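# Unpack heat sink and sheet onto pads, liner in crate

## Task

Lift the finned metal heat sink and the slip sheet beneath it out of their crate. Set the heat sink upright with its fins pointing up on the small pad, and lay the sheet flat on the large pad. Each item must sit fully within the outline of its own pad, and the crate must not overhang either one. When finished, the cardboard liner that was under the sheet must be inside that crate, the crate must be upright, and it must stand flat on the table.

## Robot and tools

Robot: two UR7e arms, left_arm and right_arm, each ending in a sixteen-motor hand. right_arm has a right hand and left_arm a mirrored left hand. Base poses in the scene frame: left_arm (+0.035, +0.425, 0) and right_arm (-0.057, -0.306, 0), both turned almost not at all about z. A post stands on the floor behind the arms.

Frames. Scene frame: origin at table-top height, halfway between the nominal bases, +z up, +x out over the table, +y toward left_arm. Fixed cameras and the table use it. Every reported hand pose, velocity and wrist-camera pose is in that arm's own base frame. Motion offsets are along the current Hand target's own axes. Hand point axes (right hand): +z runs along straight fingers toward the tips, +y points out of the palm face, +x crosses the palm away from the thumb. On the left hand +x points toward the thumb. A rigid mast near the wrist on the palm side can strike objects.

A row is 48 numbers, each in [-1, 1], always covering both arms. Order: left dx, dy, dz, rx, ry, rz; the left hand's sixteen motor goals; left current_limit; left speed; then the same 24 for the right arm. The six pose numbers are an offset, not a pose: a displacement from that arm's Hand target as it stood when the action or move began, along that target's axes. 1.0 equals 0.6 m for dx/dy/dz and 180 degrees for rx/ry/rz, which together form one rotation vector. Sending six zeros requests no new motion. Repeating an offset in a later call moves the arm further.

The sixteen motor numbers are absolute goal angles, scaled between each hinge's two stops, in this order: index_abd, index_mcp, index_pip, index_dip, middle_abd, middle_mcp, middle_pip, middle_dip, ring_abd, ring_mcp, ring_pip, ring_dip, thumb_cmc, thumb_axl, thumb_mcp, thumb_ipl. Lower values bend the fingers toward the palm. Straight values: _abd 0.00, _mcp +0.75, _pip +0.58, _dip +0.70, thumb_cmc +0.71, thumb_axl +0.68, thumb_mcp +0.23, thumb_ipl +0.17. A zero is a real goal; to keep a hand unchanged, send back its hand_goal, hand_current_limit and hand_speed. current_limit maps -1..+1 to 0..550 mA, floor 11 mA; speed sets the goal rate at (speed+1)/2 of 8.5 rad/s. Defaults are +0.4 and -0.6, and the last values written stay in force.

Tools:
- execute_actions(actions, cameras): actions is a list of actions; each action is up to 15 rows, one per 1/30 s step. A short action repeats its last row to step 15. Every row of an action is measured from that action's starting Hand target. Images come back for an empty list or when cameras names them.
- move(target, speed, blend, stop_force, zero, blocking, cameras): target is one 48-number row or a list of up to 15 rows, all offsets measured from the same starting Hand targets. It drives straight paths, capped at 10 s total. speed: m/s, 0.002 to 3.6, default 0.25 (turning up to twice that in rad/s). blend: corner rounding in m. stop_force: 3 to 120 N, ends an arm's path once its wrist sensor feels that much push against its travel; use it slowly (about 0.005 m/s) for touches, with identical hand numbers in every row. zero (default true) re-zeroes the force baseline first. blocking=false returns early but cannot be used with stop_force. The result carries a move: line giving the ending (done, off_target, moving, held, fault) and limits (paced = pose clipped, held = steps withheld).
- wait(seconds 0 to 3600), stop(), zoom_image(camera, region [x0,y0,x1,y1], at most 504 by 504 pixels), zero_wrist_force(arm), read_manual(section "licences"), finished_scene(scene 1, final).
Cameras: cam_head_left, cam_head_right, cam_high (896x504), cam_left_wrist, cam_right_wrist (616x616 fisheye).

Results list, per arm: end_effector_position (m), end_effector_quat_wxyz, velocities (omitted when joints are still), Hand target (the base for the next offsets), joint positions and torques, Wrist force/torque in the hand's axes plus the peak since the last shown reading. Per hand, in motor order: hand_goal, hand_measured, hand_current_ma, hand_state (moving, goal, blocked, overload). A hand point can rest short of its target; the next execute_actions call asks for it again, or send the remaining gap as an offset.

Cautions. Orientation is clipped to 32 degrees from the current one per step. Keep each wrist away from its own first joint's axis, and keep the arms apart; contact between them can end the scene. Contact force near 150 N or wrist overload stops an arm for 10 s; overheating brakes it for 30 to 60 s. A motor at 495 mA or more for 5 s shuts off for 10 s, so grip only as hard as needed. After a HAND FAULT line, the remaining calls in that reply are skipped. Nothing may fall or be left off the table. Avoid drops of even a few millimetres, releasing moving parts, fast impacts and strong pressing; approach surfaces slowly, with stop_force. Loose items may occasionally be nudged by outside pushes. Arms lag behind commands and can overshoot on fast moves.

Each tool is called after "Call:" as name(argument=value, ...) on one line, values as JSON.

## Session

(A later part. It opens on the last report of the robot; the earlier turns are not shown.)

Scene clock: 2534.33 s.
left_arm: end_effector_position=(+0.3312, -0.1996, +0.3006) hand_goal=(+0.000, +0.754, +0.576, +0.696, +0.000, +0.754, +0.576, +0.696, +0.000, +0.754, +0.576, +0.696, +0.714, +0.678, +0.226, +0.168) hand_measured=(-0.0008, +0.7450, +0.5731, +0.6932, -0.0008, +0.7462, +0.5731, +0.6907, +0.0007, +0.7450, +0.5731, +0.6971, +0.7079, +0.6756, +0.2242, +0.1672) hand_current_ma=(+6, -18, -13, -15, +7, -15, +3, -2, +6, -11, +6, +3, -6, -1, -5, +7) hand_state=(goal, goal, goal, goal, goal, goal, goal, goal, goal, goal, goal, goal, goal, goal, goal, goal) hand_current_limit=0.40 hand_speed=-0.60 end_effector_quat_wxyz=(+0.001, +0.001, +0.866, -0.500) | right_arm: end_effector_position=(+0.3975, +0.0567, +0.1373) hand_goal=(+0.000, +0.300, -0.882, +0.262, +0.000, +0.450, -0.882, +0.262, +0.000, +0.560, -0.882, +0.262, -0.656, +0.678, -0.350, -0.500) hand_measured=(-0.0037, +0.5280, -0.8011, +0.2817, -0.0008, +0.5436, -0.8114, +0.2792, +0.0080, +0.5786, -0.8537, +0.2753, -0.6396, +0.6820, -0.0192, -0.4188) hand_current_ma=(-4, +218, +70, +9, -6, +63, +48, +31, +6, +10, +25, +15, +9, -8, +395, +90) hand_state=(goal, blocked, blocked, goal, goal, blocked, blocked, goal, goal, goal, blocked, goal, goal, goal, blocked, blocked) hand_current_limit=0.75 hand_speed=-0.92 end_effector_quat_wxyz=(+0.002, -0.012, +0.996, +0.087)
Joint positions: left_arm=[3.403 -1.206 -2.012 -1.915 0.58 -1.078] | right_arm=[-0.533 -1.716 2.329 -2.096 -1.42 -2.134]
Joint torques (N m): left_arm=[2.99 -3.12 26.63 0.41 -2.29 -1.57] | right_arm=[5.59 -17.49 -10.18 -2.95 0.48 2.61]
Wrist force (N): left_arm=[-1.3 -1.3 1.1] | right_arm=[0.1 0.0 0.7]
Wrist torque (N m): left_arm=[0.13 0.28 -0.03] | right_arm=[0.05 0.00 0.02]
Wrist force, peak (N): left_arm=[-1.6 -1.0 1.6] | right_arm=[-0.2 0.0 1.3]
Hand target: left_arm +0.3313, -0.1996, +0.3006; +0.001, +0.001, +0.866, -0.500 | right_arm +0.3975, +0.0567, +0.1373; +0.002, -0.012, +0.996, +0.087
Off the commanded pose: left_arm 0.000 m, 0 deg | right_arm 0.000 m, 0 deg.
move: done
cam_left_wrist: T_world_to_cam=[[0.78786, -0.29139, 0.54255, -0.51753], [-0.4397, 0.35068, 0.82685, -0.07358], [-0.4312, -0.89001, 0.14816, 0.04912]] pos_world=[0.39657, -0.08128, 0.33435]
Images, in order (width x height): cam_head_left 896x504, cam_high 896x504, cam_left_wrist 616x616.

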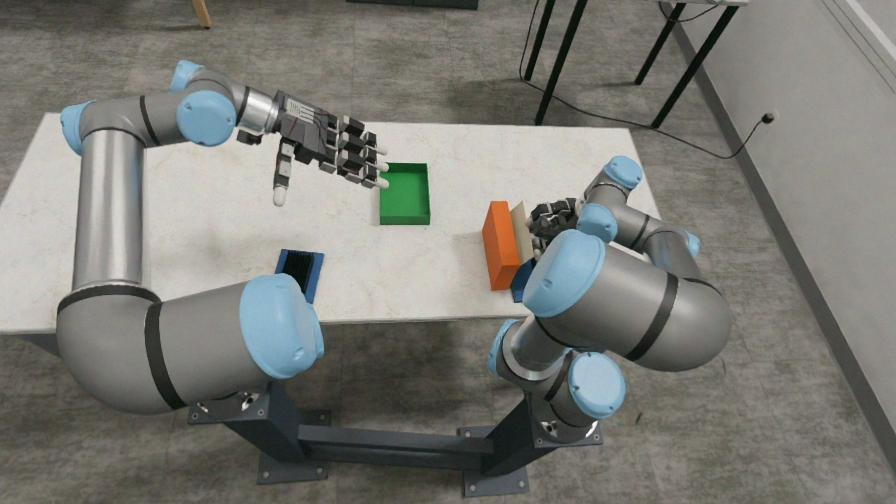

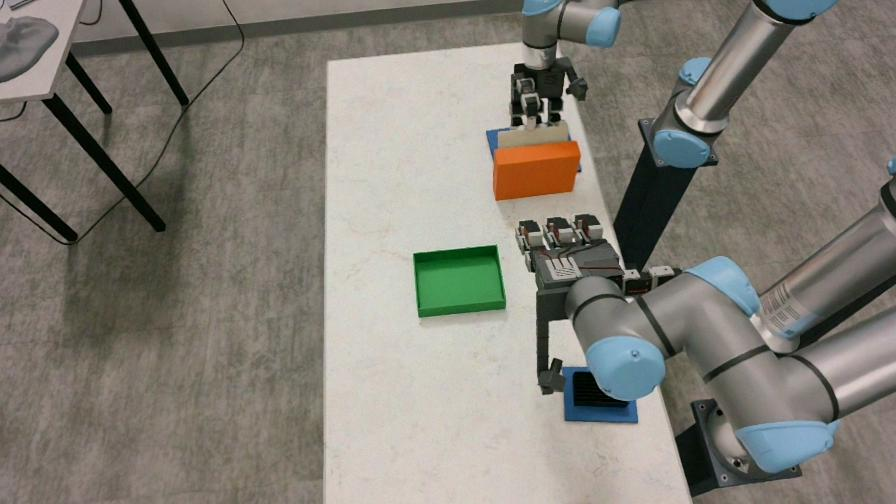

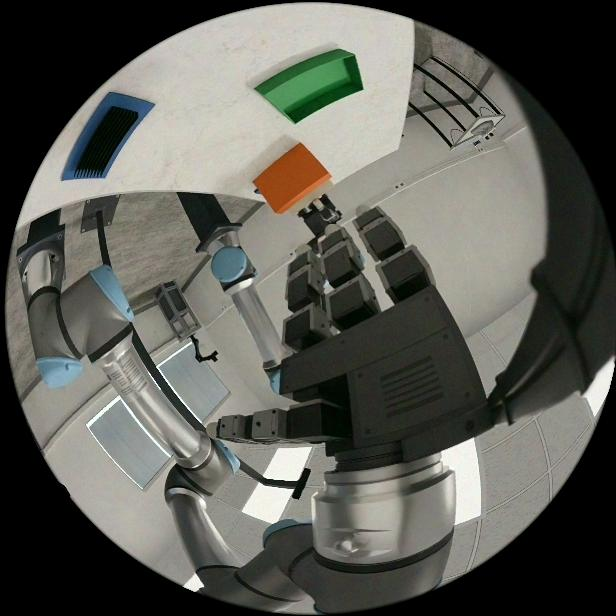

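Call:
move(target=[0.0683,0.1182,0.4539,0,0,0,0,0.754,0.576,0.696,0,0.754,0.576,0.696,0,0.754,0.576,0.696,0.714,0.678,0.226,0.168,0.4,-0.6, 0,0,0,0,0,0,0,0.3,-0.883,0.261,0,0.45,-0.883,0.261,0,0.56,-0.883,0.261,-0.657,0.677,-0.35,-0.5,0.75,-0.92], speed=0.15, cameras=["cam_left_wrist","cam_head_left","cam_high"])

Call:
zoom_image(camera="cam_head_left", region=[440, 170, 600, 330])

Scene clock: 2545.90 s.
left_arm: end_effector_position=(+0.2907, -0.3999, +0.1029) hand_goal=(+0.000, +0.754, +0.576, +0.696, +0.000, +0.754, +0.576, +0.696, +0.000, +0.754, +0.576, +0.696, +0.714, +0.678, +0.226, +0.168) hand_measured=(+0.0007, +0.7462, +0.5731, +0.6932, -0.0008, +0.7450, +0.5731, +0.6920, -0.0023, +0.7450, +0.5731, +0.6958, +0.7079, +0.6777, +0.2232, +0.1672) hand_current_ma=(+4, -21, -12, -11, +7, -12, +3, +1, -1, -9, +5, +0, -10, +0, -6, +11) hand_state=(goal, goal, goal, goal, goal, goal, goal, goal, goal, goal, goal, goal, goal, goal, goal, goal) hand_current_limit=0.40 hand_speed=-0.60 end_effector_quat_wxyz=(+0.001, +0.001, +0.866, -0.500) | right_arm: end_effector_position=(+0.3975, +0.0567, +0.1373) hand_goal=(+0.000, +0.300, -0.882, +0.262, +0.000, +0.450, -0.882, +0.262, +0.000, +0.560, -0.882, +0.262, -0.656, +0.678, -0.350, -0.500) hand_measured=(-0.0037, +0.5280, -0.7998, +0.2817, -0.0023, +0.5436, -0.8114, +0.2792, +0.0080, +0.5786, -0.8537, +0.2753, -0.6383, +0.6820, -0.0202, -0.4188) hand_current_ma=(-13, +204, +72, +7, -6, +73, +56, +13, +2, +21, +29, +5, +8, +7, +387, +90) hand_state=(goal, blocked, blocked, goal, goal, blocked, blocked, goal, goal, goal, blocked, goal, goal, goal, blocked, blocked) hand_current_limit=0.75 hand_speed=-0.92 end_effector_quat_wxyz=(+0.002, -0.012, +0.996, +0.087)
Joint positions: left_arm=[2.823 -1.767 -2.401 -0.046 0.606 -2.152] | right_arm=[-0.533 -1.716 2.329 -2.096 -1.42 -2.134]
Joint torques (N m): left_arm=[-5.07 10.88 1.71 6.03 -2.93 -1.37] | right_arm=[5.92 -17.98 -10.57 -4.34 0.1 2.59]
Wrist force (N): left_arm=[-1.4 -1.6 1.5] | right_arm=[0.1 -0.3 0.7]
Wrist torque (N m): left_arm=[0.09 0.25 -0.02] | right_arm=[0.02 0.00 0.02]
Wrist force, peak (N): left_arm=[-1.2 -1.2 3.0] | right_arm=[-0.1 -0.2 1.3]
Hand target: left_arm +0.2906, -0.4000, +0.1028; +0.001, +0.001, +0.866, -0.500 | right_arm +0.3975, +0.0567, +0.1373; +0.002, -0.012, +0.996, +0.087
Off the commanded pose: left_arm 0.000 m, 0 deg | right_arm 0.000 m, 0 deg.
move: done
cam_left_wrist: T_world_to_cam=[[0.78801, -0.29118, 0.54245, -0.43671], [-0.43961, 0.35073, 0.82688, 0.1423], [-0.43103, -0.89006, 0.14837, -0.11743]] pos_world=[0.35607, -0.28158, 0.13665]
Images, in order (width x height): cam_head_left 896x504, cam_high 896x504, cam_left_wrist 616x616.

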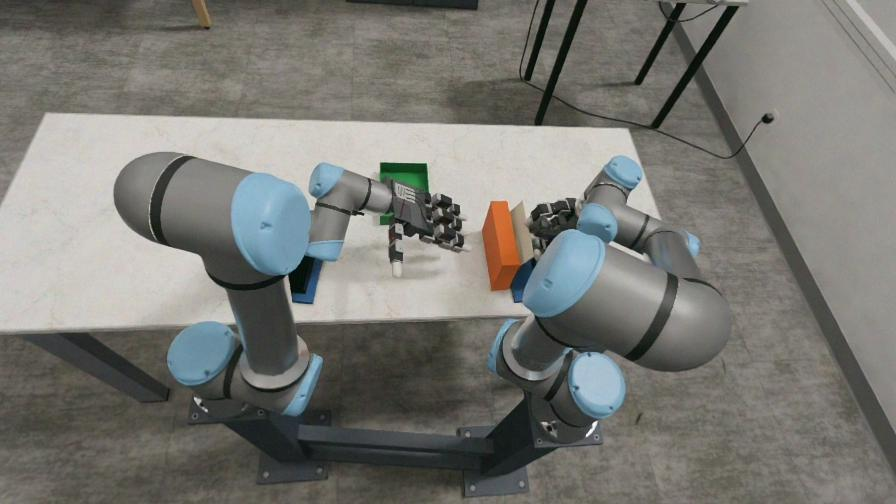

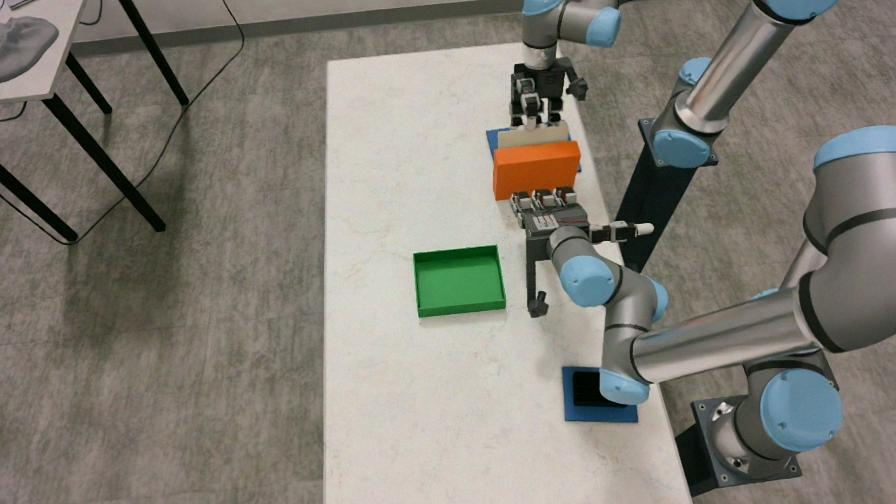

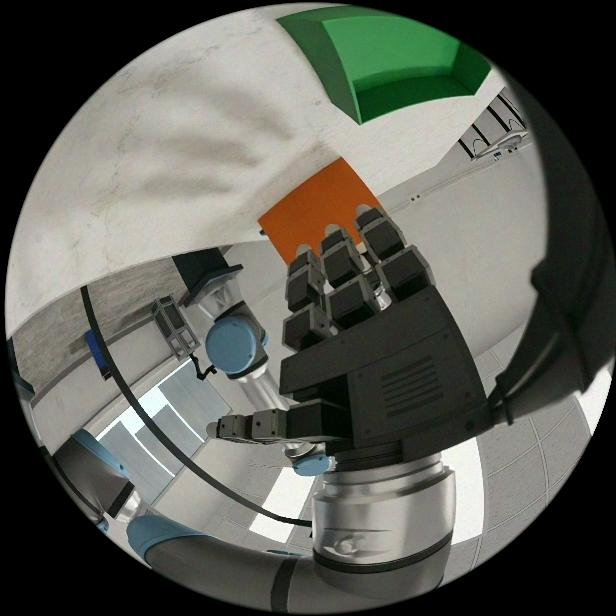

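Scaled by 3.150 from the camera's image (finer frame: 1280x720).

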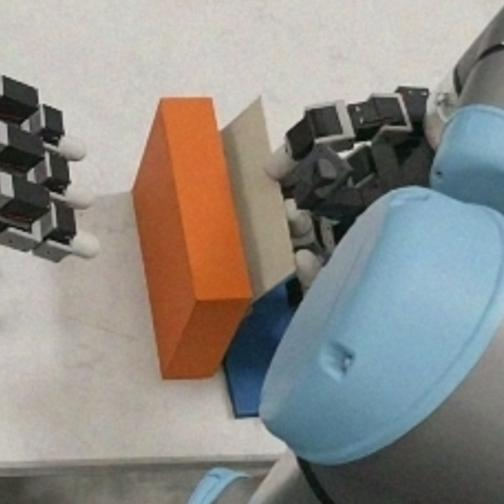

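Call:
move(target=[0,-0.0383,0.0664,0,0,0,0,0.754,0.576,0.696,0,0.754,0.576,0.696,0,0.754,0.576,0.696,0.714,0.678,0.226,0.168,0.4,-0.6, 0,0,0,0,0.0007,0.0082,0,0.3,-0.883,0.261,0,0.45,-0.883,0.261,0,0.56,-0.883,0.261,-0.657,0.677,-0.35,-0.5,0.75,-0.92], speed=0.03, cameras=["cam_left_wrist","cam_head_left","cam_high"])

Call:
zoom_image(camera="cam_head_left", region=[440, 170, 600, 330])

Scene clock: 2560.33 s.
left_arm: end_effector_position=(+0.2907, -0.4460, +0.1028) hand_goal=(+0.000, +0.754, +0.576, +0.696, +0.000, +0.754, +0.576, +0.696, +0.000, +0.754, +0.576, +0.696, +0.714, +0.678, +0.226, +0.168) hand_measured=(-0.0023, +0.7438, +0.5731, +0.6932, -0.0008, +0.7462, +0.5731, +0.6907, -0.0023, +0.7450, +0.5731, +0.6958, +0.7067, +0.6767, +0.2242, +0.1681) hand_current_ma=(+4, -20, -10, -9, +5, -12, +4, +0, +2, -6, -2, +8, -8, +0, -8, +3) hand_state=(goal, goal, goal, goal, goal, goal, goal, goal, goal, goal, goal, goal, goal, goal, goal, goal) hand_current_limit=0.40 hand_speed=-0.60 end_effector_quat_wxyz=(+0.001, +0.001, +0.866, -0.500) end_effector_velocity=(-0.002, +0.001, -0.001) end_effector_angular_velocity=(+0.002, +0.003, -0.002) | right_arm: end_effector_position=(+0.3975, +0.0567, +0.1373) hand_goal=(+0.000, +0.300, -0.882, +0.262, +0.000, +0.450, -0.882, +0.262, +0.000, +0.560, -0.882, +0.262, -0.656, +0.678, -0.350, -0.500) hand_measured=(-0.0037, +0.5280, -0.7998, +0.2817, -0.0008, +0.5436, -0.8114, +0.2792, +0.0065, +0.5786, -0.8537, +0.2753, -0.6396, +0.6820, -0.0202, -0.4198) hand_current_ma=(-23, +211, +73, +14, -5, +72, +56, +23, +21, +12, +14, -2, +17, -11, +381, +99) hand_state=(goal, blocked, blocked, goal, goal, blocked, blocked, goal, goal, goal, blocked, goal, goal, goal, blocked, blocked) hand_current_limit=0.75 hand_speed=-0.92 end_effector_quat_wxyz=(-0.001, +0.001, +0.996, +0.087)
Joint positions: left_arm=[2.713 -1.864 -2.309 0.085 0.665 -2.31] | right_arm=[-0.534 -1.722 2.333 -2.091 -1.421 -2.11]
Joint velocities: left_arm=[0.001 0.001 -0.005 -0.003 -0.002 0.005] | right_arm=[within noise]
Joint torques (N m): left_arm=[8.78 39.45 3.84 0.01 -2.41 2.5] | right_arm=[-5.94 -17.37 -10.94 -0.62 -1.23 0.48]
Wrist force (N): left_arm=[-1.6 -1.4 1.5] | right_arm=[0.2 0.0 1.0]
Wrist torque (N m): left_arm=[0.09 0.28 -0.06] | right_arm=[0.02 -0.01 -0.06]
Wrist force, peak (N): left_arm=[-1.5 -1.7 1.8] | right_arm=[0.0 -0.1 1.2]
Hand target: left_arm +0.2906, -0.4459, +0.1028; +0.001, +0.001, +0.866, -0.500 | right_arm +0.3975, +0.0567, +0.1373; -0.001, +0.001, +0.996, +0.087
Off the commanded pose: left_arm 0.000 m, 0 deg | right_arm 0.000 m, 0 deg.
move: done
cam_left_wrist: T_world_to_cam=[[0.78802, -0.29106, 0.5425, -0.45004], [-0.43971, 0.35068, 0.82685, 0.15858], [-0.43091, -0.89012, 0.14837, -0.1585]] pos_world=[0.35607, -0.32769, 0.13655]
Images, in order (width x height): cam_head_left 896x504, cam_high 896x504, cam_left_wrist 616x616.

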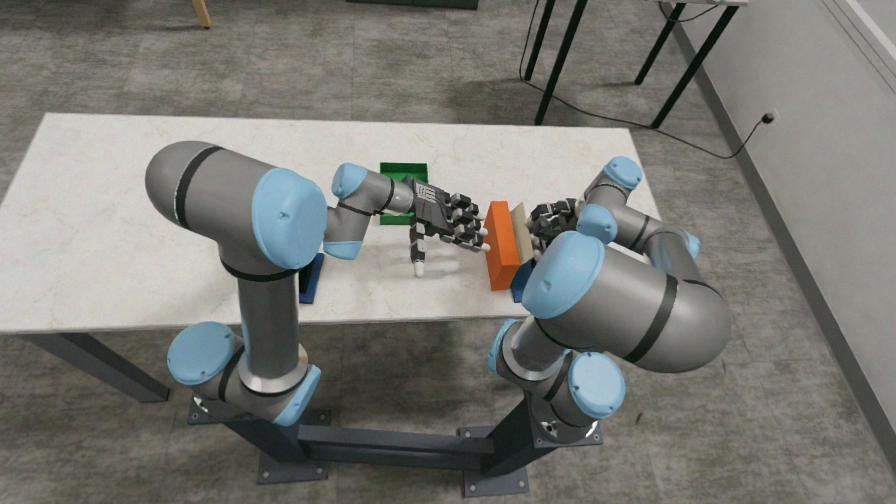

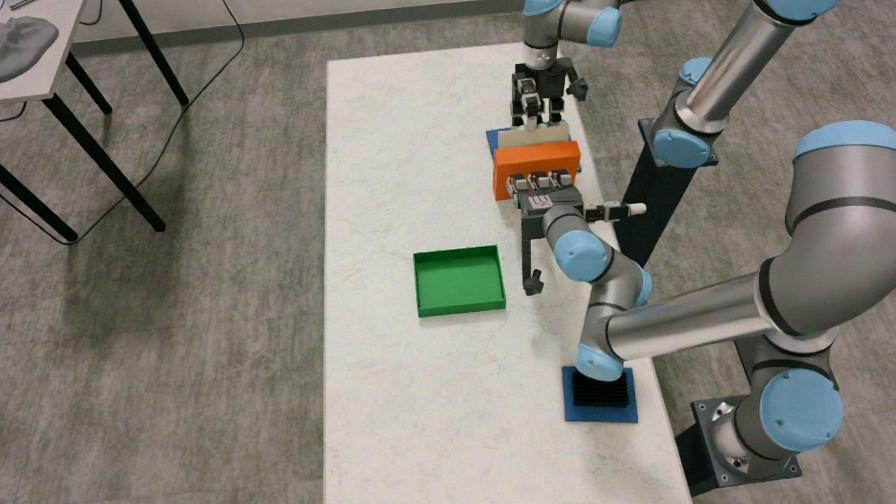

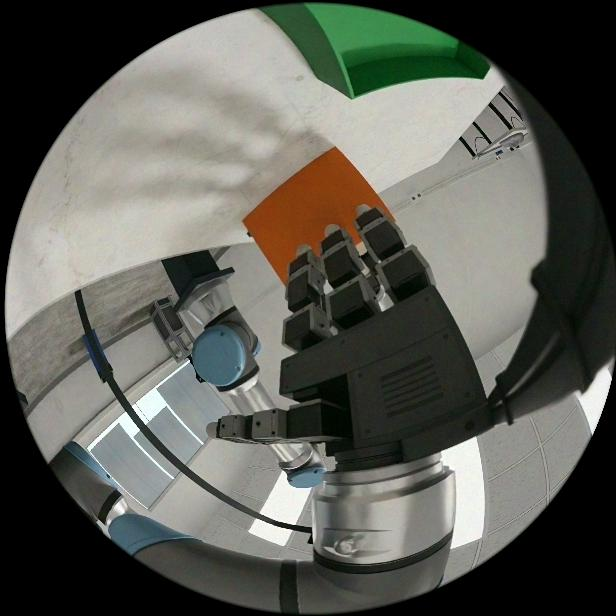

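Scaled by 3.150 from the camera's image (finer frame: 1280x720).

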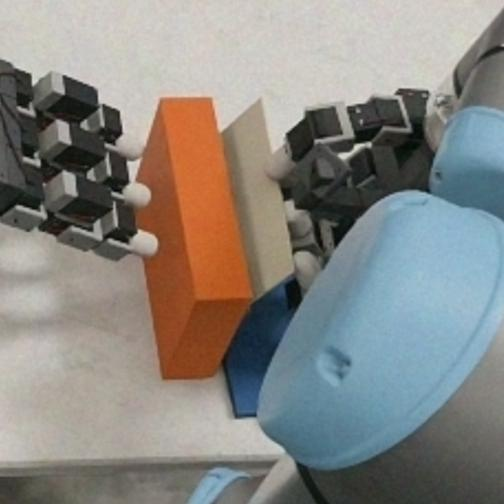

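Call:
move(target=[0,0,0,0,0,0,0,0.754,0.576,0.696,0,0.754,0.576,0.696,0,0.754,0.576,0.696,0.714,0.678,0.226,0.168,0.4,-0.6, 0,0.0406,0.0004,0,0,0,0,0.3,-0.883,0.261,0,0.45,-0.883,0.261,0,0.56,-0.883,0.261,-0.657,0.677,-0.35,-0.5,0.75,-0.92], speed=0.015, cameras=["cam_right_wrist","cam_head_left"])

Call:
zoom_image(camera="cam_head_left", region=[440, 170, 600, 330])

Call:
zoom_image(camera="cam_right_wrist", region=[180, 80, 520, 420])

Scene clock: 2568.43 s.
left_arm: end_effector_position=(+0.2906, -0.4459, +0.1028) hand_goal=(+0.000, +0.754, +0.576, +0.696, +0.000, +0.754, +0.576, +0.696, +0.000, +0.754, +0.576, +0.696, +0.714, +0.678, +0.226, +0.168) hand_measured=(-0.0008, +0.7438, +0.5731, +0.6932, -0.0008, +0.7450, +0.5731, +0.6920, -0.0023, +0.7462, +0.5731, +0.6971, +0.7067, +0.6767, +0.2232, +0.1681) hand_current_ma=(+5, -23, -8, -9, +8, -6, +1, +5, +6, -8, +3, +1, -3, +1, -11, +8) hand_state=(goal, goal, goal, goal, goal, goal, goal, goal, goal, goal, goal, goal, goal, goal, goal, goal) hand_current_limit=0.40 hand_speed=-0.60 end_effector_quat_wxyz=(+0.001, +0.001, +0.866, -0.500) | right_arm: end_effector_position=(+0.3976, +0.0809, +0.1413) hand_goal=(+0.000, +0.300, -0.882, +0.262, +0.000, +0.450, -0.882, +0.262, +0.000, +0.560, -0.882, +0.262, -0.656, +0.678, -0.350, -0.500) hand_measured=(-0.0037, +0.5280, -0.8011, +0.2817, -0.0008, +0.5436, -0.8114, +0.2792, +0.0080, +0.5786, -0.8537, +0.2753, -0.6383, +0.6820, -0.0192, -0.4178) hand_current_ma=(-2, +215, +65, +13, +0, +73, +52, +22, +3, +22, +34, -6, +4, +0, +380, +82) hand_state=(goal, blocked, blocked, goal, goal, blocked, blocked, goal, goal, goal, blocked, goal, goal, goal, blocked, blocked) hand_current_limit=0.75 hand_speed=-0.92 end_effector_quat_wxyz=(-0.001, +0.001, +0.996, +0.087)
Joint positions: left_arm=[2.713 -1.863 -2.309 0.085 0.665 -2.31] | right_arm=[-0.475 -1.737 2.336 -2.088 -1.416 -2.05]
Joint torques (N m): left_arm=[6.72 38.06 2.19 0.02 -3.08 2.45] | right_arm=[-8.19 -12.49 -10.45 -0.55 1.46 -1.99]
Wrist force (N): left_arm=[-1.6 -1.4 1.3] | right_arm=[0.2 -0.5 0.8]
Wrist torque (N m): left_arm=[0.10 0.28 -0.06] | right_arm=[0.00 -0.01 -0.07]
Wrist force, peak (N): left_arm=[-1.7 -1.7 1.4] | right_arm=[-0.1 -0.4 1.2]
Hand target: left_arm +0.2906, -0.4459, +0.1028; +0.001, +0.001, +0.866, -0.500 | right_arm +0.3976, +0.0808, +0.1413; -0.001, +0.001, +0.996, +0.087
Off the commanded pose: left_arm 0.000 m, 0 deg | right_arm 0.000 m, 0 deg.
move: done
cam_right_wrist: T_world_to_cam=[[0.77667, 0.62644, 0.06601, -0.3282], [0.44312, -0.61784, 0.64956, -0.26768], [0.4477, -0.47524, -0.75744, 0.08923]] pos_world=[0.33357, 0.08262, 0.26312]
Images, in order (width x height): cam_head_left 896x504, cam_right_wrist 616x616.

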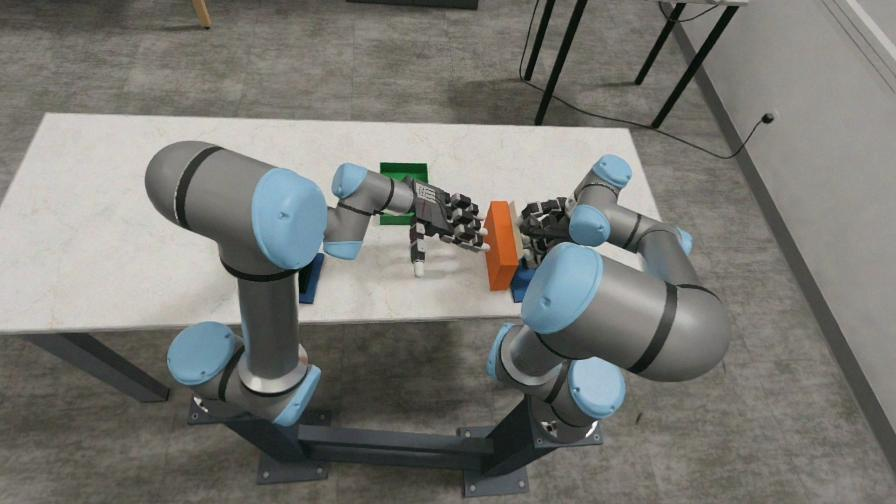

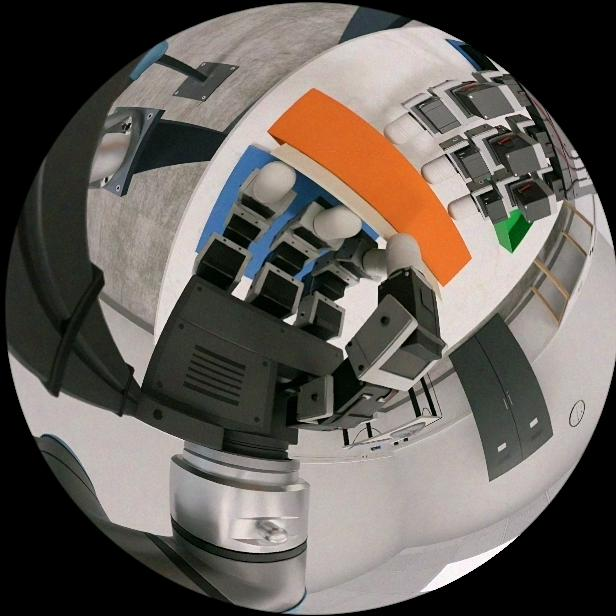

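Scaled by 3.150 from the camera's image (finer frame: 1280x720).

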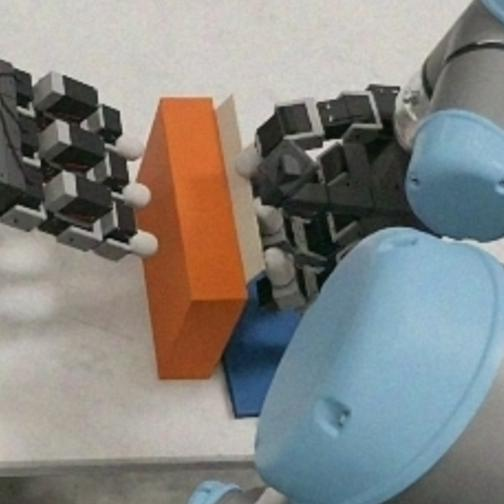

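Scaled by 1.482 from the camera's image (finer frame: 880x880).

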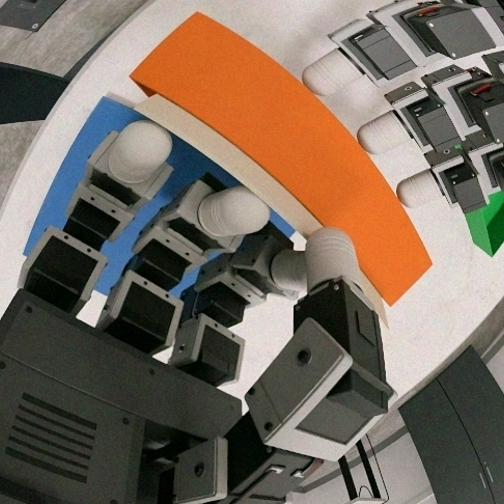

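Call:
move(target=[0,0,0,0,0,0,0,0.754,0.576,0.696,0,0.754,0.576,0.696,0,0.754,0.576,0.696,0.714,0.678,0.226,0.168,0.4,-0.6, 0,0,0,0,0,0,0,0.3,-0.883,0.261,0,0.45,-0.883,0.261,0,0.56,-0.883,0.261,-0.657,0.677,-0.35,-0.5,0.75,-0.92], speed=0.01, cameras=[])

Call:
move(target=[0,0,0,0,0,0,0,0.754,0.576,0.696,0,0.754,0.576,0.696,0,0.754,0.576,0.696,0.714,0.678,0.226,0.168,0.4,-0.6, 0,0.0167,0,0,0,0,0,0.3,-0.883,0.261,0,0.45,-0.883,0.261,0,0.56,-0.883,0.261,-0.657,0.677,-0.35,-0.5,0.75,-0.92], speed=0.008, cameras=["cam_right_wrist","cam_head_left"])

Call:
zoom_image(camera="cam_head_left", region=[440, 170, 600, 330])

Call:
zoom_image(camera="cam_right_wrist", region=[180, 80, 520, 420])

Scene clock: 2576.43 s.
left_arm: end_effector_position=(+0.2906, -0.4459, +0.1028) hand_goal=(+0.000, +0.754, +0.576, +0.696, +0.000, +0.754, +0.576, +0.696, +0.000, +0.754, +0.576, +0.696, +0.714, +0.678, +0.226, +0.168) hand_measured=(-0.0008, +0.7450, +0.5731, +0.6932, -0.0008, +0.7450, +0.5731, +0.6907, -0.0008, +0.7450, +0.5731, +0.6958, +0.7067, +0.6777, +0.2232, +0.1681) hand_current_ma=(+4, -20, -17, -12, +7, -14, -2, -2, -1, -9, -2, +7, -3, -2, -5, +8) hand_state=(goal, goal, goal, goal, goal, goal, goal, goal, goal, goal, goal, goal, goal, goal, goal, goal) hand_current_limit=0.40 hand_speed=-0.60 end_effector_quat_wxyz=(+0.001, +0.001, +0.866, -0.500) | right_arm: end_effector_position=(+0.3975, +0.0808, +0.1413) hand_goal=(+0.000, +0.300, -0.882, +0.262, +0.000, +0.450, -0.882, +0.262, +0.000, +0.560, -0.882, +0.262, -0.656, +0.678, -0.350, -0.500) hand_measured=(-0.0037, +0.5280, -0.8011, +0.2817, -0.0023, +0.5436, -0.8114, +0.2792, +0.0065, +0.5786, -0.8537, +0.2753, -0.6396, +0.6830, -0.0202, -0.4178) hand_current_ma=(-5, +217, +55, +0, -6, +74, +44, +21, -1, +12, +23, +5, -1, +2, +389, +94) hand_state=(goal, blocked, blocked, goal, goal, blocked, blocked, goal, goal, goal, blocked, goal, goal, goal, blocked, blocked) hand_current_limit=0.75 hand_speed=-0.92 end_effector_quat_wxyz=(-0.001, +0.001, +0.996, +0.087)
Joint positions: left_arm=[2.713 -1.863 -2.309 0.085 0.665 -2.31] | right_arm=[-0.475 -1.737 2.336 -2.088 -1.416 -2.05]
Joint torques (N m): left_arm=[6.26 38.38 3.04 0.14 -2.96 2.58] | right_arm=[-6.82 -6.9 -23.96 -4.47 -0.85 -2.16]
Wrist force (N): left_arm=[-1.7 -1.4 1.4] | right_arm=[-0.1 -0.3 1.0]
Wrist torque (N m): left_arm=[0.10 0.29 -0.07] | right_arm=[0.02 0.03 -0.10]
Wrist force, peak (N): left_arm=[-1.8 -1.7 1.4] | right_arm=[0.0 -0.5 1.2]
Hand target: left_arm +0.2906, -0.4459, +0.1028; +0.001, +0.001, +0.866, -0.500 | right_arm +0.3976, +0.0808, +0.1413; -0.001, +0.001, +0.996, +0.087
Off the commanded pose: left_arm 0.000 m, 0 deg | right_arm 0.000 m, 0 deg.
move: done

Scene clock: 2577.90 s.
left_arm: end_effector_position=(+0.2906, -0.4459, +0.1028) hand_goal=(+0.000, +0.754, +0.576, +0.696, +0.000, +0.754, +0.576, +0.696, +0.000, +0.754, +0.576, +0.696, +0.714, +0.678, +0.226, +0.168) hand_measured=(-0.0037, +0.7438, +0.5731, +0.6920, +0.0007, +0.7450, +0.5731, +0.6920, -0.0023, +0.7450, +0.5744, +0.6958, +0.7067, +0.6777, +0.2232, +0.1681) hand_current_ma=(+10, -20, -12, -13, +7, -10, -2, -2, -1, -8, +1, +0, -3, -2, -8, +7) hand_state=(goal, goal, goal, goal, goal, goal, goal, goal, goal, goal, goal, goal, goal, goal, goal, goal) hand_current_limit=0.40 hand_speed=-0.60 end_effector_quat_wxyz=(+0.001, +0.001, +0.866, -0.500) | right_arm: end_effector_position=(+0.3976, +0.0907, +0.1431) hand_goal=(+0.000, +0.300, -0.882, +0.262, +0.000, +0.450, -0.882, +0.262, +0.000, +0.560, -0.882, +0.262, -0.656, +0.678, -0.350, -0.500) hand_measured=(-0.0037, +0.5280, -0.8011, +0.2817, -0.0008, +0.5436, -0.8101, +0.2792, +0.0080, +0.5786, -0.8537, +0.2753, -0.6396, +0.6820, -0.0202, -0.4178) hand_current_ma=(-8, +211, +63, +8, -11, +75, +52, +29, +1, +19, +39, +7, -1, -8, +383, +82) hand_state=(goal, blocked, blocked, goal, goal, blocked, blocked, goal, goal, goal, blocked, goal, goal, goal, blocked, blocked) hand_current_limit=0.75 hand_speed=-0.92 end_effector_quat_wxyz=(-0.001, +0.001, +0.996, +0.087)
Joint positions: left_arm=[2.713 -1.863 -2.309 0.085 0.665 -2.31] | right_arm=[-0.449 -1.743 2.336 -2.086 -1.414 -2.025]
Joint torques (N m): left_arm=[7.28 37.48 3.63 0.15 -2.92 2.31] | right_arm=[-5.75 -17.22 -13.1 -0.35 1.84 1.06]
Wrist force (N): left_arm=[-1.6 -1.6 1.4] | right_arm=[0.2 -0.3 1.0]
Wrist torque (N m): left_arm=[0.07 0.28 -0.07] | right_arm=[0.00 -0.02 -0.06]
Wrist force, peak (N): left_arm=[-1.7 -1.6 1.5] | right_arm=[0.1 -0.6 1.1]
Hand target: left_arm +0.2906, -0.4459, +0.1028; +0.001, +0.001, +0.866, -0.500 | right_arm +0.3976, +0.0906, +0.1431; -0.001, +0.001, +0.996, +0.087
Off the commanded pose: left_arm 0.000 m, 0 deg | right_arm 0.000 m, 0 deg.
move: done
cam_right_wrist: T_world_to_cam=[[0.77651, 0.62664, 0.06598, -0.33441], [0.44329, -0.61771, 0.64956, -0.2628], [0.4478, -0.47514, -0.75744, 0.09513]] pos_world=[0.33357, 0.09242, 0.26482]
Images, in order (width x height): cam_head_left 896x504, cam_right_wrist 616x616.

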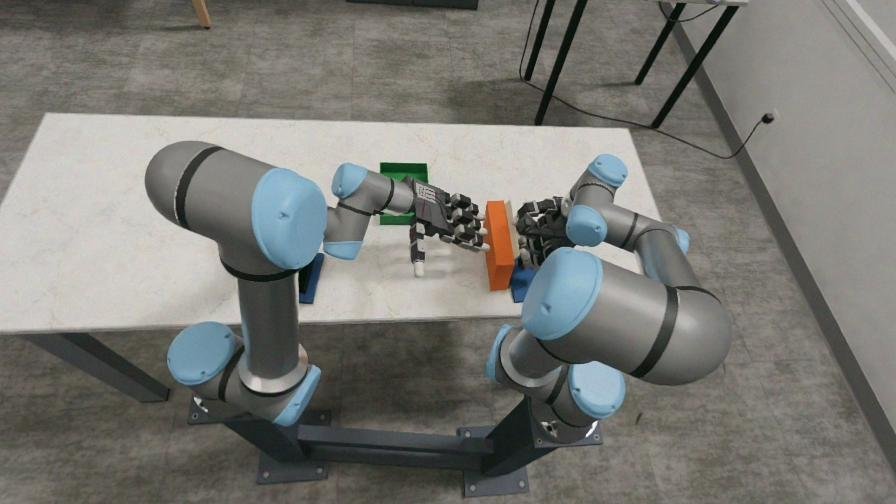

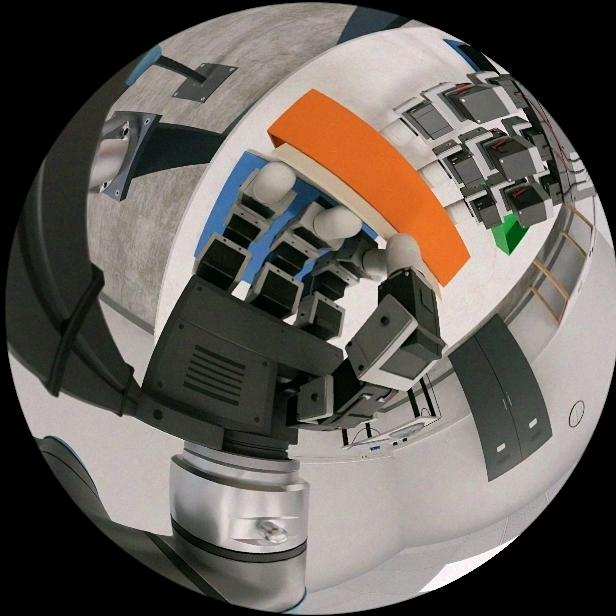

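Scaled by 3.150 from the camera's image (finer frame: 1280x720).

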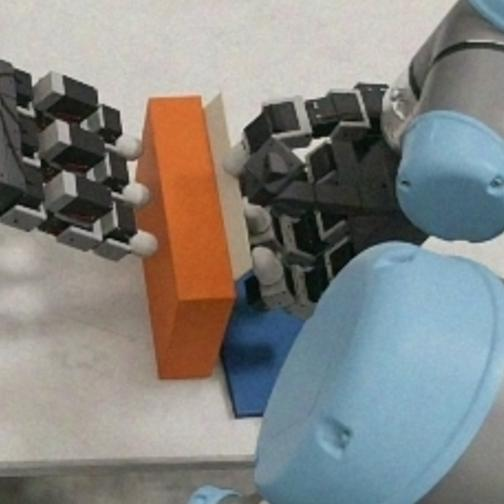

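Scaled by 1.482 from the camera's image (finer frame: 880x880).

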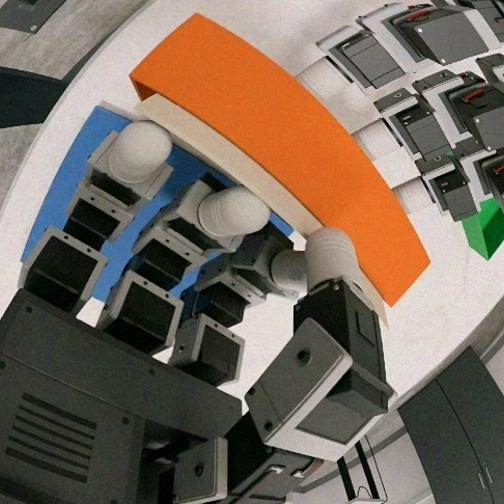

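Call:
move(target=[[0,0,0,0,0,0,0,0.754,0.576,0.696,0,0.754,0.576,0.696,0,0.754,0.576,0.696,0.714,0.678,0.226,0.168,0.4,-0.6, 0,-0.0334,-0.0025,0,0,0,0,0.3,-0.883,0.261,0,0.45,-0.883,0.261,0,0.56,-0.883,0.261,-0.657,0.677,-0.35,-0.5,0.75,-0.92],[0,0,0,0,0,0,0,0.754,0.576,0.696,0,0.754,0.576,0.696,0,0.754,0.576,0.696,0.714,0.678,0.226,0.168,0.4,-0.6, 0,-0.0417,-0.004,-0.10,0,0,0,0.3,-0.883,0.261,0,0.45,-0.883,0.261,0,0.56,-0.883,0.261,-0.657,0.677,-0.35,-0.5,0.75,-0.92]], speed=0.015, cameras=["cam_right_wrist","cam_head_left"])

Call:
zoom_image(camera="cam_head_left", region=[440, 170, 600, 330])

Call:
zoom_image(camera="cam_right_wrist", region=[180, 80, 520, 420])

Scene clock: 2623.83 s.
left_arm: end_effector_position=(+0.2906, -0.4459, +0.1028) hand_goal=(+0.000, +0.754, +0.576, +0.696, +0.000, +0.754, +0.576, +0.696, +0.000, +0.754, +0.576, +0.696, +0.714, +0.678, +0.226, +0.168) hand_measured=(-0.0008, +0.7438, +0.5731, +0.6920, -0.0008, +0.7450, +0.5731, +0.6907, -0.0023, +0.7462, +0.5731, +0.6971, +0.7067, +0.6777, +0.2242, +0.1681) hand_current_ma=(+6, -21, -18, -12, +7, -9, +1, -2, -2, -9, +6, +6, -9, +3, -13, +11) hand_state=(goal, goal, goal, goal, goal, goal, goal, goal, goal, goal, goal, goal, goal, goal, goal, goal) hand_current_limit=0.40 hand_speed=-0.60 end_effector_quat_wxyz=(+0.001, +0.001, +0.866, -0.500) | right_arm: end_effector_position=(+0.3975, +0.0665, +0.1411) hand_goal=(+0.000, +0.300, -0.882, +0.262, +0.000, +0.450, -0.882, +0.262, +0.000, +0.560, -0.882, +0.262, -0.656, +0.678, -0.350, -0.500) hand_measured=(-0.0037, +0.5280, -0.8011, +0.2817, -0.0008, +0.5436, -0.8101, +0.2792, +0.0065, +0.5786, -0.8537, +0.2753, -0.6383, +0.6830, -0.0202, -0.4159) hand_current_ma=(-11, +218, +62, +9, +2, +71, +52, +18, -6, +17, +33, +6, +0, -1, +379, +91) hand_state=(goal, blocked, blocked, goal, goal, blocked, blocked, goal, goal, goal, blocked, goal, goal, goal, blocked, blocked) hand_current_limit=0.75 hand_speed=-0.92 end_effector_quat_wxyz=(+0.000, +0.001, +0.977, +0.214)
Joint positions: left_arm=[2.713 -1.863 -2.309 0.085 0.665 -2.31] | right_arm=[-0.626 -1.655 2.332 -1.985 -1.226 -2.241]
Joint torques (N m): left_arm=[5.23 37.37 5.74 0.35 -2.75 1.92] | right_arm=[2.62 -15.43 -26.48 -1.32 -0.04 -0.69]
Wrist force (N): left_arm=[-1.6 -1.6 1.4] | right_arm=[0.3 -0.4 1.0]
Wrist torque (N m): left_arm=[0.07 0.28 -0.06] | right_arm=[-0.12 -0.01 -0.02]
Wrist force, peak (N): left_arm=[-1.9 -1.5 1.6] | right_arm=[0.3 -0.8 1.1]
Hand target: left_arm +0.2906, -0.4459, +0.1028; +0.001, +0.001, +0.866, -0.500 | right_arm +0.3975, +0.0665, +0.1411; +0.000, +0.001, +0.977, +0.213 (not the last commanded pose)
Off the commanded pose: left_arm 0.000 m, 0 deg | right_arm 0.001 m, 3 deg.
move: off_target (right_arm; path cut at 10 s); path passed 1 of 2 targets
cam_right_wrist: T_world_to_cam=[[0.77669, 0.58923, 0.22264, -0.33881], [0.44277, -0.76212, 0.47237, -0.24159], [0.44801, -0.26831, -0.85282, 0.08181]] pos_world=[0.33347, 0.03746, 0.25932]
Images, in order (width x height): cam_head_left 896x504, cam_right_wrist 616x616.

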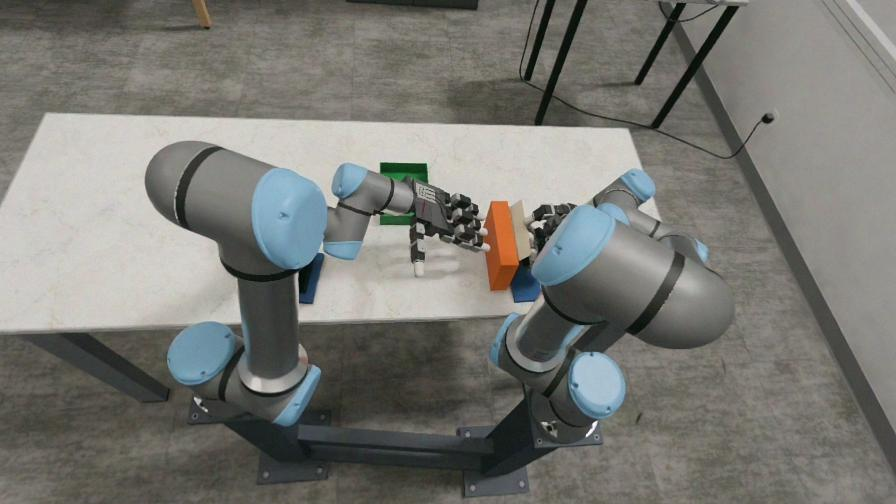

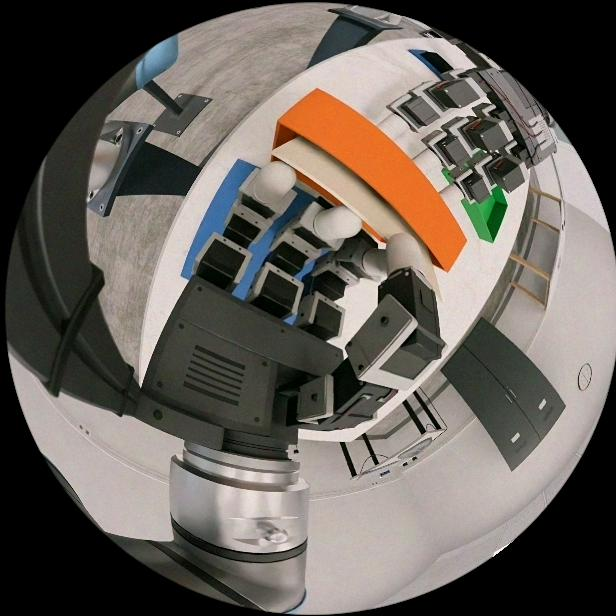

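Scaled by 3.150 from the camera's image (finer frame: 1280x720).

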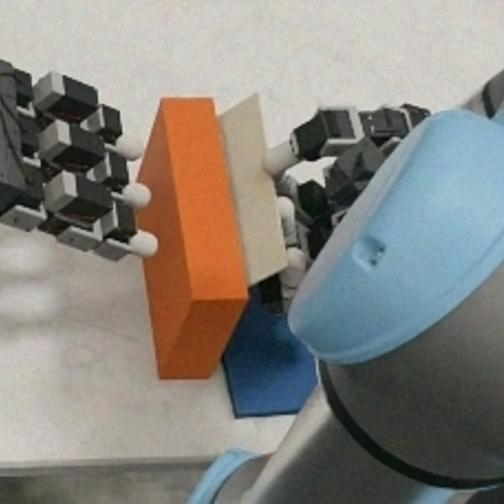

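Scaled by 1.482 from the camera's image (finer frame: 880x880).

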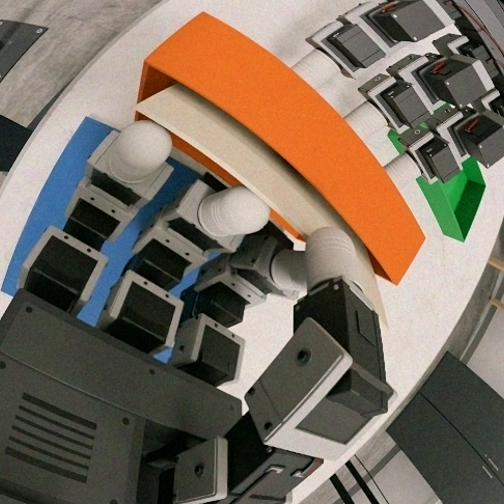

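Call:
move(target=[0,0,0,0,0,0,0,0.754,0.576,0.696,0,0.754,0.576,0.696,0,0.754,0.576,0.696,0.714,0.678,0.226,0.168,0.4,-0.6, 0,-0.0017,-0.0026,-0.1017,0,0,0,0.3,-0.883,0.261,0,0.45,-0.883,0.261,0,0.56,-0.883,0.261,-0.657,0.677,-0.35,-0.5,0.75,-0.92], speed=0.03, cameras=["cam_right_wrist","cam_head_left"])

Call:
zoom_image(camera="cam_head_left", region=[440, 170, 600, 330])

Call:
zoom_image(camera="cam_right_wrist", region=[180, 80, 520, 420])

Scene clock: 2636.87 s.
left_arm: end_effector_position=(+0.2906, -0.4459, +0.1028) hand_goal=(+0.000, +0.754, +0.576, +0.696, +0.000, +0.754, +0.576, +0.696, +0.000, +0.754, +0.576, +0.696, +0.714, +0.678, +0.226, +0.168) hand_measured=(-0.0008, +0.7450, +0.5718, +0.6920, -0.0008, +0.7450, +0.5731, +0.6920, -0.0023, +0.7462, +0.5731, +0.6958, +0.7079, +0.6777, +0.2242, +0.1681) hand_current_ma=(+3, -24, -13, -5, +6, -8, +4, +4, +2, -6, +1, +3, -9, +2, -8, +9) hand_state=(goal, goal, goal, goal, goal, goal, goal, goal, goal, goal, goal, goal, goal, goal, goal, goal) hand_current_limit=0.40 hand_speed=-0.60 end_effector_quat_wxyz=(+0.001, +0.001, +0.866, -0.500) | right_arm: end_effector_position=(+0.3975, +0.0649, +0.1421) hand_goal=(+0.000, +0.300, -0.882, +0.262, +0.000, +0.450, -0.882, +0.262, +0.000, +0.560, -0.882, +0.262, -0.656, +0.678, -0.350, -0.500) hand_measured=(-0.0037, +0.5280, -0.8011, +0.2804, -0.0008, +0.5436, -0.8204, +0.2779, +0.0065, +0.5810, -0.8537, +0.2753, -0.6383, +0.6830, -0.0212, -0.4045) hand_current_ma=(-9, +220, +70, +15, -17, +75, +48, +19, -5, +25, +17, +2, +12, +5, +379, +109) hand_state=(goal, blocked, blocked, goal, goal, blocked, blocked, goal, goal, blocked, blocked, goal, goal, goal, blocked, blocked) hand_current_limit=0.75 hand_speed=-0.92 end_effector_quat_wxyz=(+0.000, +0.001, +0.930, +0.366)
Joint positions: left_arm=[2.713 -1.863 -2.309 0.085 0.665 -2.31] | right_arm=[-0.725 -1.511 2.315 -1.821 -1.035 -2.449]
Joint torques (N m): left_arm=[5.85 36.29 7.34 0.52 -2.44 1.84] | right_arm=[4.18 -26.13 -21.38 -3.23 -0.44 2.42]
Wrist force (N): left_arm=[-1.4 -1.5 1.4] | right_arm=[0.5 -1.0 1.4]
Wrist torque (N m): left_arm=[0.09 0.26 -0.05] | right_arm=[-0.34 0.01 -0.07]
Wrist force, peak (N): left_arm=[-1.9 -1.5 1.5] | right_arm=[0.5 -0.9 1.5]
Hand target: left_arm +0.2906, -0.4459, +0.1028; +0.001, +0.001, +0.866, -0.500 | right_arm +0.3975, +0.0650, +0.1421; +0.000, +0.001, +0.931, +0.366
Off the commanded pose: left_arm 0.000 m, 0 deg | right_arm 0.000 m, 0 deg.
move: done
cam_right_wrist: T_world_to_cam=[[0.77665, 0.48911, 0.39698, -0.35633], [0.44233, -0.87213, 0.20915, -0.19857], [0.44851, 0.01316, -0.89368, 0.06958]] pos_world=[0.33337, 0.00019, 0.24516]
Images, in order (width x height): cam_head_left 896x504, cam_right_wrist 616x616.

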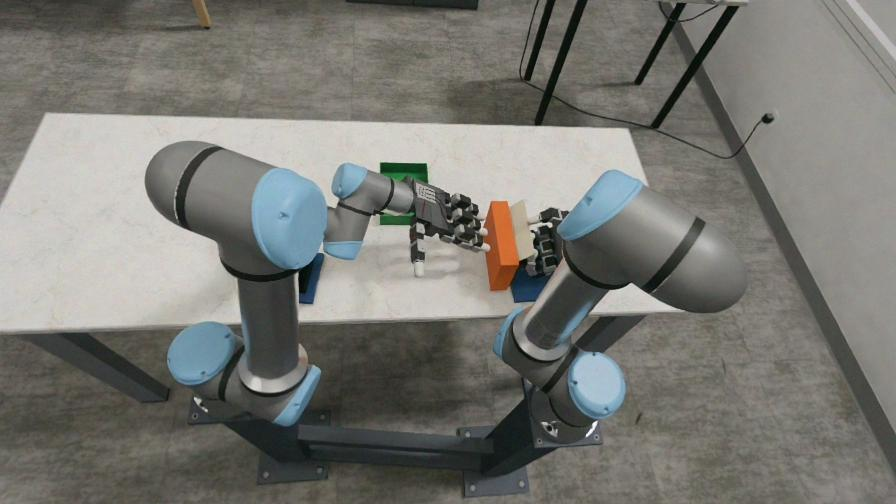

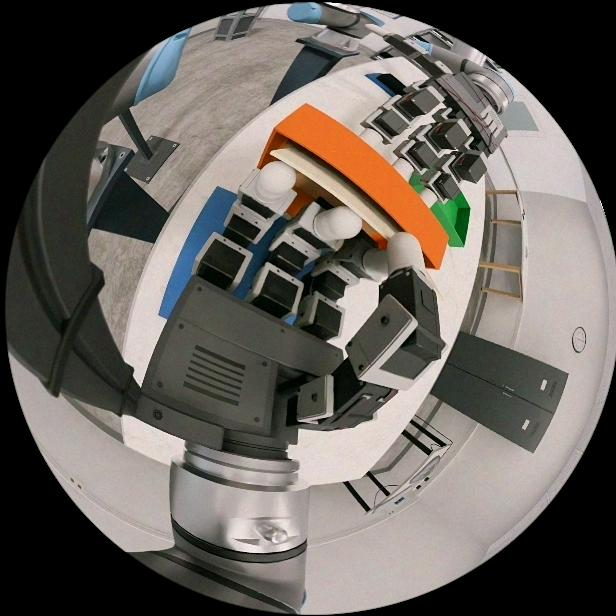

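Scaled by 3.150 from the camera's image (finer frame: 1280x720).

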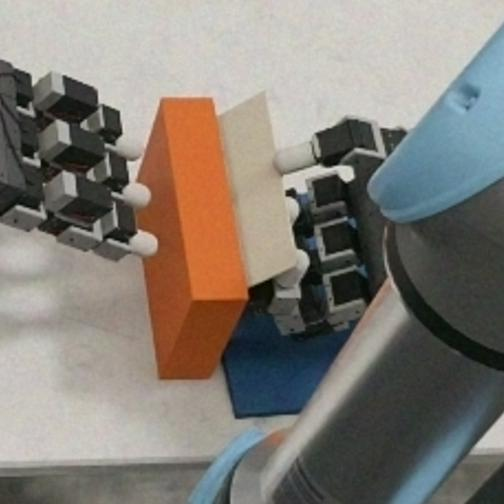

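Scaled by 1.482 from the camera's image (finer frame: 880x880).

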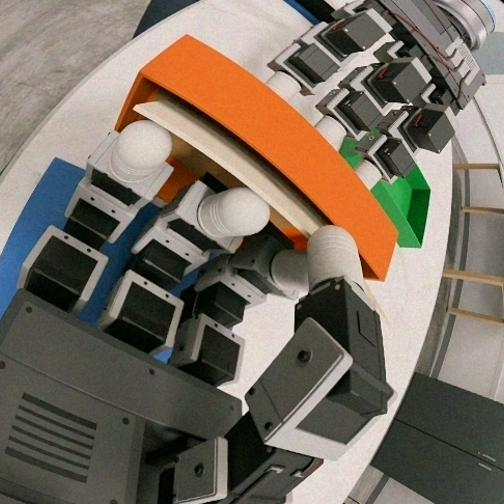

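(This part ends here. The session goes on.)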